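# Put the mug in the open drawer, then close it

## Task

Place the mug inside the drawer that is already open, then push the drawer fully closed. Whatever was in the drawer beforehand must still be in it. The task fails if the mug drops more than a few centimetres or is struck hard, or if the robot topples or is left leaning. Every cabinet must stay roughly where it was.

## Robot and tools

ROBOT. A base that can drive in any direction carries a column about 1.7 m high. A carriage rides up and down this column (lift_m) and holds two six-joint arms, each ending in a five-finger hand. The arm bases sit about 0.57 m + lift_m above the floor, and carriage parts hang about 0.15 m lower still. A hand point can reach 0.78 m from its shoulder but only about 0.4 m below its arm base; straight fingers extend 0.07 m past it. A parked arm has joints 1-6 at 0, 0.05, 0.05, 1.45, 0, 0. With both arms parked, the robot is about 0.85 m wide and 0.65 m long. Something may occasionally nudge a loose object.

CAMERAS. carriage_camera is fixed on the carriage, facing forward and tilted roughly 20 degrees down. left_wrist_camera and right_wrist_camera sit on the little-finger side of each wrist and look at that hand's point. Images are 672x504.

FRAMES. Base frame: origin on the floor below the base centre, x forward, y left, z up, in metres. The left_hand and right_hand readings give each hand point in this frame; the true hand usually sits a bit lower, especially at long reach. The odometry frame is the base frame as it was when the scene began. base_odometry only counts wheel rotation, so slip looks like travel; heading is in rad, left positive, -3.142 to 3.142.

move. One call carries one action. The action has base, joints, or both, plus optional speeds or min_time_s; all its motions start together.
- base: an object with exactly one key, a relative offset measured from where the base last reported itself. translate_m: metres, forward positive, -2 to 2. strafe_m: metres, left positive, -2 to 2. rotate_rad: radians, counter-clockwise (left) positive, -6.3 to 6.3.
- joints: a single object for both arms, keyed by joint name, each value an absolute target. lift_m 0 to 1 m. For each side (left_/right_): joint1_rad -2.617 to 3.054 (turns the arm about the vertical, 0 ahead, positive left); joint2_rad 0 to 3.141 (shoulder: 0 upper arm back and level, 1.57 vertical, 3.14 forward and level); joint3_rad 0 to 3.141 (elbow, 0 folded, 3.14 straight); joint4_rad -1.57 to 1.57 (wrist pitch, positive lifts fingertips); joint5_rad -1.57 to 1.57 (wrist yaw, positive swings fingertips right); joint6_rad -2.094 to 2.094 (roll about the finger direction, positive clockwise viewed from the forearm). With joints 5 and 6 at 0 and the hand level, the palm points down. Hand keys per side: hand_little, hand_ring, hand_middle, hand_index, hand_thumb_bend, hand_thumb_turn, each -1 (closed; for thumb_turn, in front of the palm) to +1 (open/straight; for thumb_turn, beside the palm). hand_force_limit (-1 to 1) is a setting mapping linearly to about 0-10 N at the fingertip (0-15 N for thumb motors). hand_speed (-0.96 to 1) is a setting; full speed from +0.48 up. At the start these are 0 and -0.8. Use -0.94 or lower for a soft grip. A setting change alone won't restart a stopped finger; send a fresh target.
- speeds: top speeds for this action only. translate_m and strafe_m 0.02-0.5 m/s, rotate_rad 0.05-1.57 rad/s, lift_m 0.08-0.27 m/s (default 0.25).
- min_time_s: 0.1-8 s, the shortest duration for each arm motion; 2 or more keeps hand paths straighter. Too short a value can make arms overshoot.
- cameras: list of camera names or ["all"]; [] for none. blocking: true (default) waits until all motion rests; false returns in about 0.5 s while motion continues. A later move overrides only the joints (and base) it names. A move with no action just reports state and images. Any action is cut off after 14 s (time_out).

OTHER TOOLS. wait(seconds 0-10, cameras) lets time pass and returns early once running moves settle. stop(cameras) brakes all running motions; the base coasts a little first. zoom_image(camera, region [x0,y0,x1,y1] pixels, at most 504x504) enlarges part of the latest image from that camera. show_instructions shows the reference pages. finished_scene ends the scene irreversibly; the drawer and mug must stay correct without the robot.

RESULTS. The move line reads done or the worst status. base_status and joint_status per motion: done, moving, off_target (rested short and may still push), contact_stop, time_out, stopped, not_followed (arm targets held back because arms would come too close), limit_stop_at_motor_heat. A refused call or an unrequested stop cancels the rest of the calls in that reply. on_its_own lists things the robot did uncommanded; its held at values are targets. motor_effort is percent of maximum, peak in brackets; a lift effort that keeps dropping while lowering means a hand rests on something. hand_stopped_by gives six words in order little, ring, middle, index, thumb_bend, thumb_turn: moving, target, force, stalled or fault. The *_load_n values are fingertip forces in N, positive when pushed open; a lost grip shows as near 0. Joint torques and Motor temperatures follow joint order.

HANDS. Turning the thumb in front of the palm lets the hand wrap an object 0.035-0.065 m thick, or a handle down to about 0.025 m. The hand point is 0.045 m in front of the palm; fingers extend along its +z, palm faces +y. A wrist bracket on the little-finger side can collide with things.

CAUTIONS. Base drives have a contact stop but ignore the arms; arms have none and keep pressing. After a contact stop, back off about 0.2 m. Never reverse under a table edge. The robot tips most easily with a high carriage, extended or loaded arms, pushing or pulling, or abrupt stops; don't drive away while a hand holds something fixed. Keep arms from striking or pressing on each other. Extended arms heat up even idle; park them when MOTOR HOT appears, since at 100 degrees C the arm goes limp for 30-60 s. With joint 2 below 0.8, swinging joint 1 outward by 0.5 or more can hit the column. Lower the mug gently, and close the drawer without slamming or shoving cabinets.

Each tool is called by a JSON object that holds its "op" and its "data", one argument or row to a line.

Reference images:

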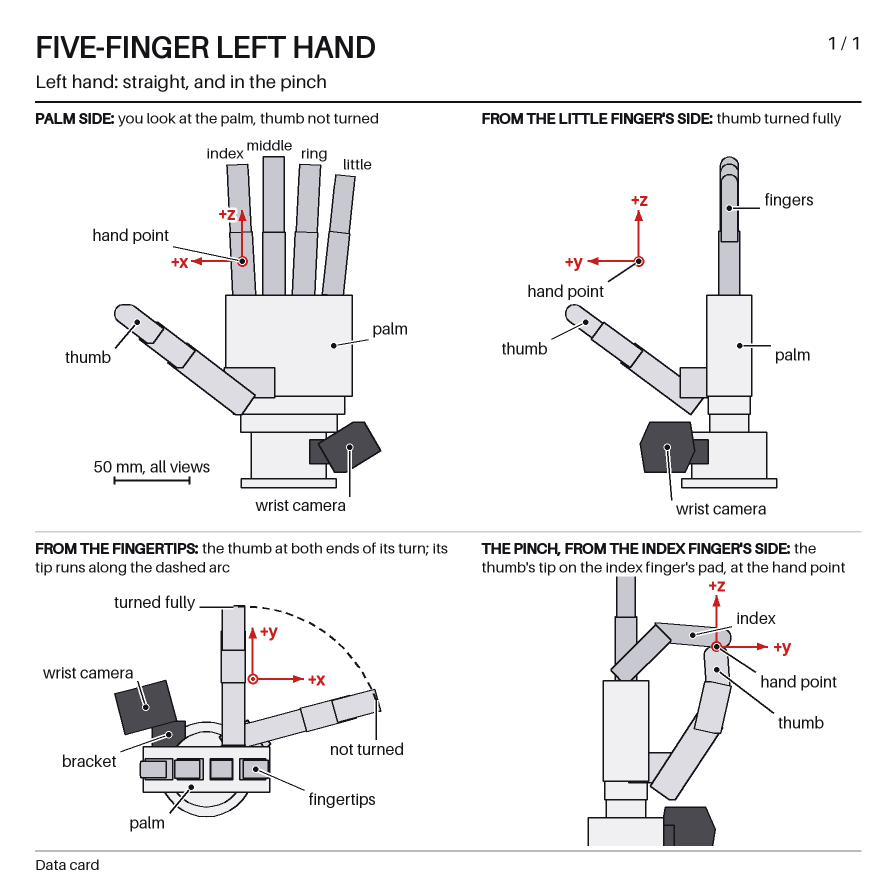

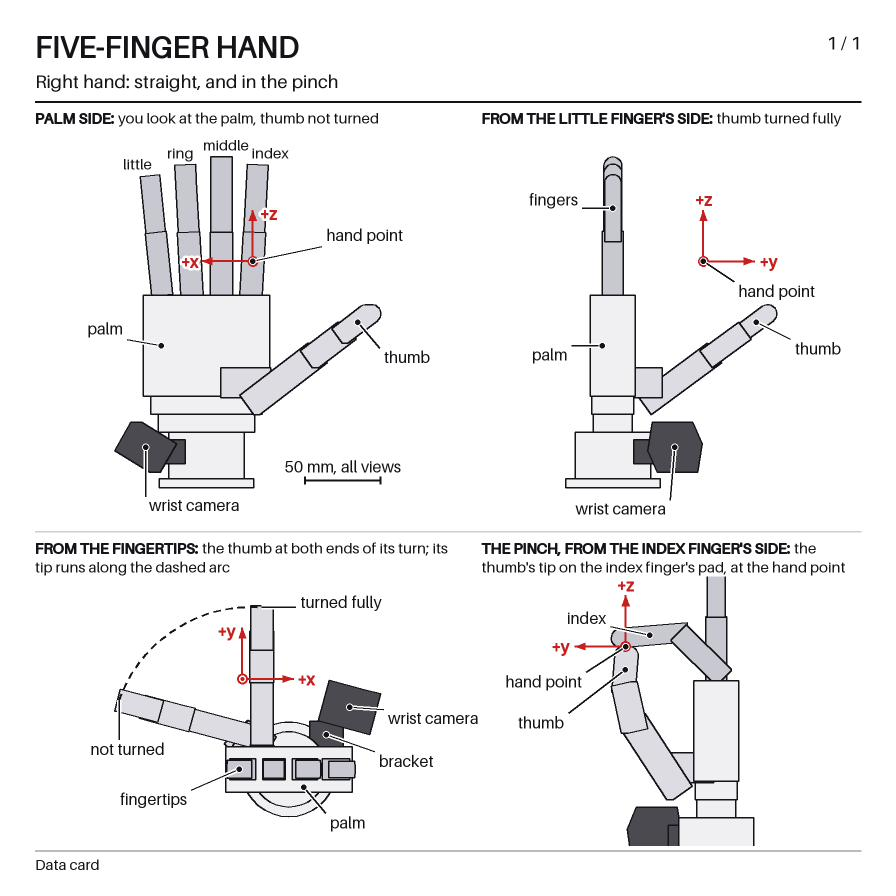

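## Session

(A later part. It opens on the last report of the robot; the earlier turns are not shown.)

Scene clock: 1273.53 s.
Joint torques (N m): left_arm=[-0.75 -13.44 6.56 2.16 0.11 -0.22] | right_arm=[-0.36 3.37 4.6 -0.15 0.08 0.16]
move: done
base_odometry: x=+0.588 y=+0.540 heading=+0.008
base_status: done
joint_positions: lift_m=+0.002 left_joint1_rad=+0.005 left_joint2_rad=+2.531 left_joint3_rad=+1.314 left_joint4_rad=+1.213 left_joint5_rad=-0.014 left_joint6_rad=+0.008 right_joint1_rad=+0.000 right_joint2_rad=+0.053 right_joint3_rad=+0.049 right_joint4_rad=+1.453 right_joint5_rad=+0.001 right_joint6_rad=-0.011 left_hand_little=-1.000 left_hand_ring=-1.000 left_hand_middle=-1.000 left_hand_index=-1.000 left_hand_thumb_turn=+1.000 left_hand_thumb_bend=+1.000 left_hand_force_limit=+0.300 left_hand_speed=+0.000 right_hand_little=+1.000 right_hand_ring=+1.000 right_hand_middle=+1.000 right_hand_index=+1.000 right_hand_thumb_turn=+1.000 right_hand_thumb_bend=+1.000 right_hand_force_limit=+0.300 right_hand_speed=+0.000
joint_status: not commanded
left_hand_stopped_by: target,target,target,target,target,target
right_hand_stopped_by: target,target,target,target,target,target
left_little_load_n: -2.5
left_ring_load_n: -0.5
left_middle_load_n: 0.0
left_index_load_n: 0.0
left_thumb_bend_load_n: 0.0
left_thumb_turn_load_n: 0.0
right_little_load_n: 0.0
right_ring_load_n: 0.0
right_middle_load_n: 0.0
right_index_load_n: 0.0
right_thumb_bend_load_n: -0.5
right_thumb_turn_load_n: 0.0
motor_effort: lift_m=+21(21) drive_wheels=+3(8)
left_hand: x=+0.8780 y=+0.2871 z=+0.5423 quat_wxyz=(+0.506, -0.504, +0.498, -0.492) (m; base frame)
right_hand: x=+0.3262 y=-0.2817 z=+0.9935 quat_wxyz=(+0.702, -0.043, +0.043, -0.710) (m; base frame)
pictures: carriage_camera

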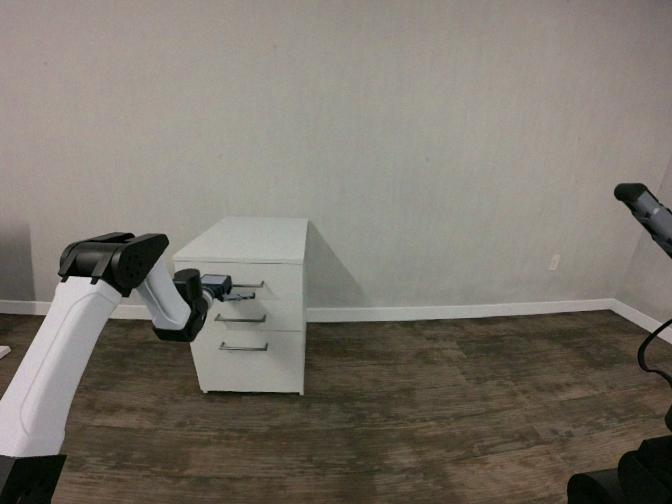

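{"op": "move", "data": {
  "base": {"translate_m": 0.008},
  "speeds": {"translate_m": 0.03},
  "cameras": ["carriage_camera"]
}}

{"op": "zoom_image", "data": {
  "camera": "carriage_camera",
  "region": [180, 240, 330, 360]
}}

Scene clock: 1279.70 s.
Joint torques (N m): left_arm=[-0.81 -13.29 9.24 1.64 0.16 -0.21] | right_arm=[-0.32 3.37 4.51 -0.14 0.08 0.17]
move: done
base_odometry: x=+0.596 y=+0.540 heading=+0.008
base_status: done
joint_positions: lift_m=+0.002 left_joint1_rad=+0.004 left_joint2_rad=+2.531 left_joint3_rad=+1.280 left_joint4_rad=+1.261 left_joint5_rad=-0.018 left_joint6_rad=+0.008 right_joint1_rad=+0.000 right_joint2_rad=+0.053 right_joint3_rad=+0.049 right_joint4_rad=+1.452 right_joint5_rad=+0.001 right_joint6_rad=-0.011 left_hand_little=-1.000 left_hand_ring=-1.000 left_hand_middle=-1.000 left_hand_index=-1.000 left_hand_thumb_turn=+1.000 left_hand_thumb_bend=+1.000 left_hand_force_limit=+0.300 left_hand_speed=+0.000 right_hand_little=+1.000 right_hand_ring=+1.000 right_hand_middle=+1.000 right_hand_index=+1.000 right_hand_thumb_turn=+1.000 right_hand_thumb_bend=+1.000 right_hand_force_limit=+0.300 right_hand_speed=+0.000
joint_status: not commanded
left_hand_stopped_by: target,target,target,target,target,target
right_hand_stopped_by: target,target,target,target,target,target
left_little_load_n: -6.0
left_ring_load_n: -4.5
left_middle_load_n: -1.0
left_index_load_n: 0.0
left_thumb_bend_load_n: 0.0
left_thumb_turn_load_n: 0.0
right_little_load_n: 0.0
right_ring_load_n: 0.0
right_middle_load_n: 0.0
right_index_load_n: 0.0
right_thumb_bend_load_n: 0.0
right_thumb_turn_load_n: 0.0
motor_effort: lift_m=+20(21) drive_wheels=+5(10)
left_hand: x=+0.8718 y=+0.2874 z=+0.5415 quat_wxyz=(+0.510, -0.501, +0.494, -0.495) (m; base frame)
right_hand: x=+0.3263 y=-0.2817 z=+0.9935 quat_wxyz=(+0.702, -0.043, +0.043, -0.710) (m; base frame)
pictures: carriage_camera

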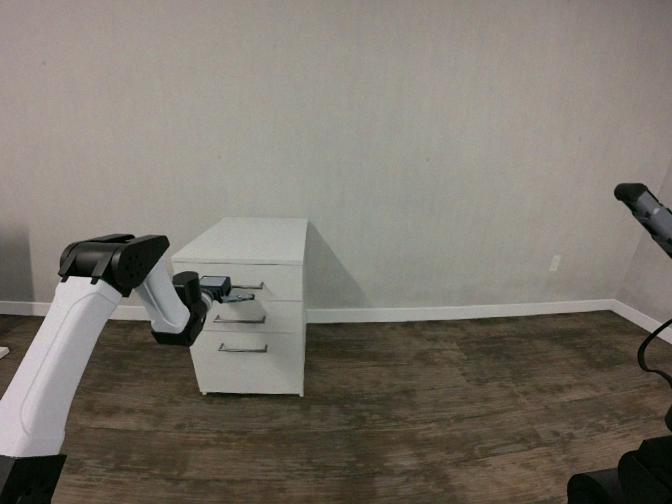

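Scaled by 3.360 from the camera's 672x504 image, which has a finer 960x720 frame.

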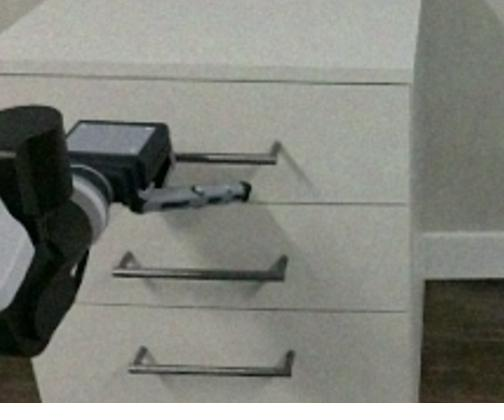

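{"op": "move", "data": {
  "base": {"translate_m": -0.04},
  "speeds": {"translate_m": 0.04},
  "cameras": ["carriage_camera"]
}}

{"op": "zoom_image", "data": {
  "camera": "carriage_camera",
  "region": [180, 240, 330, 360]
}}

{"op": "move", "data": {
  "base": {"translate_m": -0.4},
  "speeds": {"translate_m": 0.2},
  "cameras": ["carriage_camera"]
}}

{"op": "zoom_image", "data": {
  "camera": "carriage_camera",
  "region": [190, 190, 340, 310]
}}

Scene clock: 1285.53 s.
Joint torques (N m): left_arm=[-0.75 -13.35 6.68 1.98 0.13 -0.21] | right_arm=[-0.32 3.36 4.63 -0.15 0.08 0.16]
move: done
base_odometry: x=+0.556 y=+0.540 heading=+0.008
base_status: done
joint_positions: lift_m=+0.002 left_joint1_rad=+0.004 left_joint2_rad=+2.531 left_joint3_rad=+1.312 left_joint4_rad=+1.228 left_joint5_rad=-0.017 left_joint6_rad=+0.008 right_joint1_rad=+0.000 right_joint2_rad=+0.053 right_joint3_rad=+0.049 right_joint4_rad=+1.452 right_joint5_rad=+0.001 right_joint6_rad=-0.011 left_hand_little=-1.000 left_hand_ring=-1.000 left_hand_middle=-1.000 left_hand_index=-1.000 left_hand_thumb_turn=+1.000 left_hand_thumb_bend=+1.000 left_hand_force_limit=+0.300 left_hand_speed=+0.000 right_hand_little=+1.000 right_hand_ring=+1.000 right_hand_middle=+1.000 right_hand_index=+1.000 right_hand_thumb_turn=+1.000 right_hand_thumb_bend=+1.000 right_hand_force_limit=+0.300 right_hand_speed=+0.000
joint_status: not commanded
left_hand_stopped_by: target,target,target,target,target,target
right_hand_stopped_by: target,target,target,target,target,target
left_little_load_n: 0.0
left_ring_load_n: 0.0
left_middle_load_n: 0.0
left_index_load_n: 0.0
left_thumb_bend_load_n: 0.0
left_thumb_turn_load_n: 0.0
right_little_load_n: 0.0
right_ring_load_n: 0.0
right_middle_load_n: 0.0
right_index_load_n: 0.0
right_thumb_bend_load_n: 0.0
right_thumb_turn_load_n: 0.0
motor_effort: lift_m=+19(22) drive_wheels=+3(7)
left_hand: x=+0.8784 y=+0.2871 z=+0.5455 quat_wxyz=(+0.509, -0.501, +0.494, -0.495) (m; base frame)
right_hand: x=+0.3263 y=-0.2817 z=+0.9935 quat_wxyz=(+0.702, -0.043, +0.043, -0.710) (m; base frame)
pictures: carriage_camera

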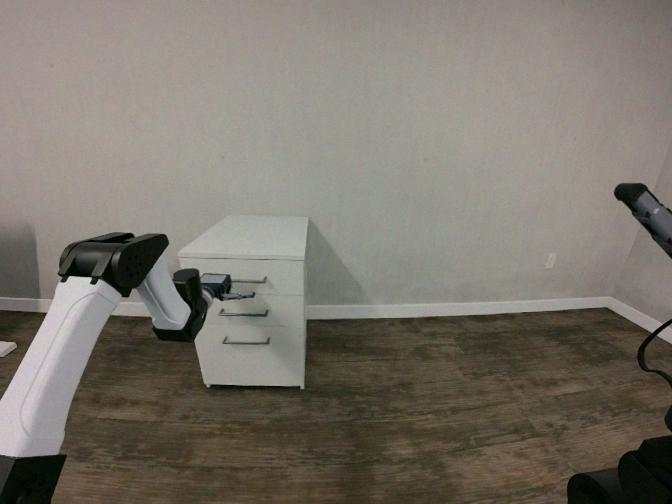

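Scaled by 3.360 from the camera's 672x504 image, which has a finer 960x720 frame.

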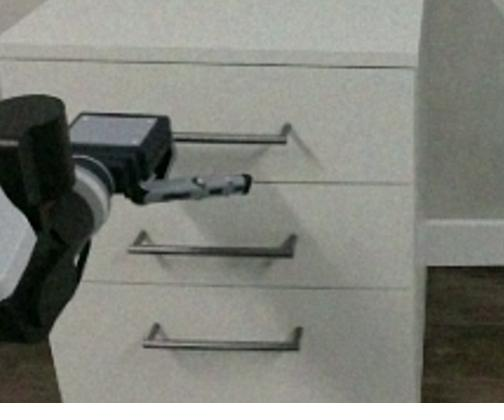

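Scene clock: 1288.63 s.
Joint torques (N m): left_arm=[-0.76 -13.41 6.64 2.01 0.13 -0.22] | right_arm=[-0.32 3.38 4.63 -0.13 0.08 0.16]
move: done
base_odometry: x=+0.156 y=+0.536 heading=+0.008
base_status: done
joint_positions: lift_m=+0.002 left_joint1_rad=+0.004 left_joint2_rad=+2.531 left_joint3_rad=+1.312 left_joint4_rad=+1.225 left_joint5_rad=-0.016 left_joint6_rad=+0.008 right_joint1_rad=+0.000 right_joint2_rad=+0.053 right_joint3_rad=+0.049 right_joint4_rad=+1.451 right_joint5_rad=+0.001 right_joint6_rad=-0.011 left_hand_little=-1.000 left_hand_ring=-1.000 left_hand_middle=-1.000 left_hand_index=-1.000 left_hand_thumb_turn=+1.000 left_hand_thumb_bend=+1.000 left_hand_force_limit=+0.300 left_hand_speed=+0.000 right_hand_little=+1.000 right_hand_ring=+1.000 right_hand_middle=+1.000 right_hand_index=+1.000 right_hand_thumb_turn=+1.000 right_hand_thumb_bend=+1.000 right_hand_force_limit=+0.300 right_hand_speed=+0.000
joint_status: not commanded
left_hand_stopped_by: target,target,target,target,target,target
right_hand_stopped_by: target,target,target,target,target,target
left_little_load_n: 0.0
left_ring_load_n: 0.0
left_middle_load_n: 0.0
left_index_load_n: 0.0
left_thumb_bend_load_n: 0.0
left_thumb_turn_load_n: 0.0
right_little_load_n: 0.0
right_ring_load_n: 0.0
right_middle_load_n: 0.0
right_index_load_n: 0.0
right_thumb_bend_load_n: 0.0
right_thumb_turn_load_n: 0.0
motor_effort: lift_m=+20(21) drive_wheels=+0(10)
left_hand: x=+0.8782 y=+0.2869 z=+0.5447 quat_wxyz=(+0.508, -0.502, +0.495, -0.494) (m; base frame)
right_hand: x=+0.3267 y=-0.2817 z=+0.9933 quat_wxyz=(+0.702, -0.043, +0.044, -0.710) (m; base frame)
pictures: carriage_camera

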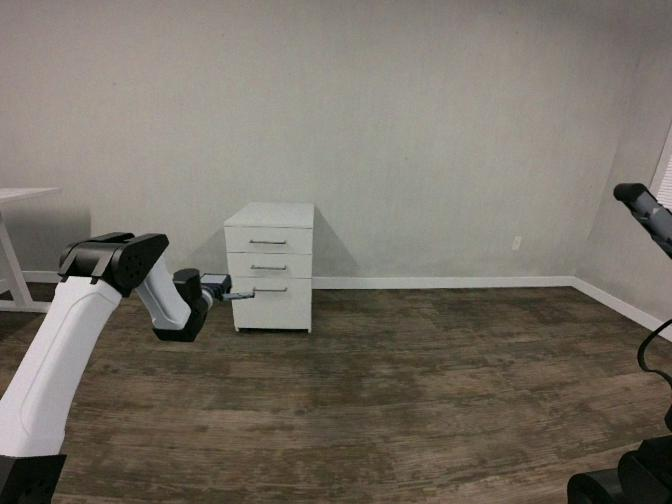

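Scaled by 3.360 from the camera's 672x504 image, which has a finer 960x720 frame.

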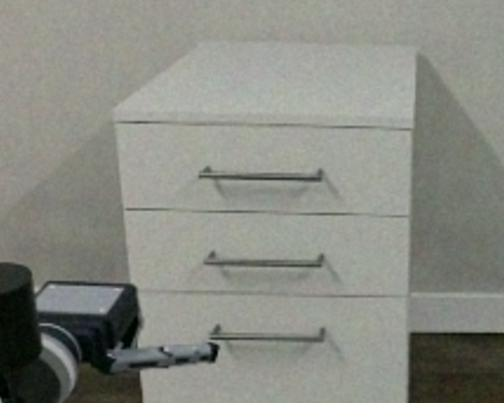

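{"op": "finished_scene", "data": {

}}

The scene is finished: the task was done.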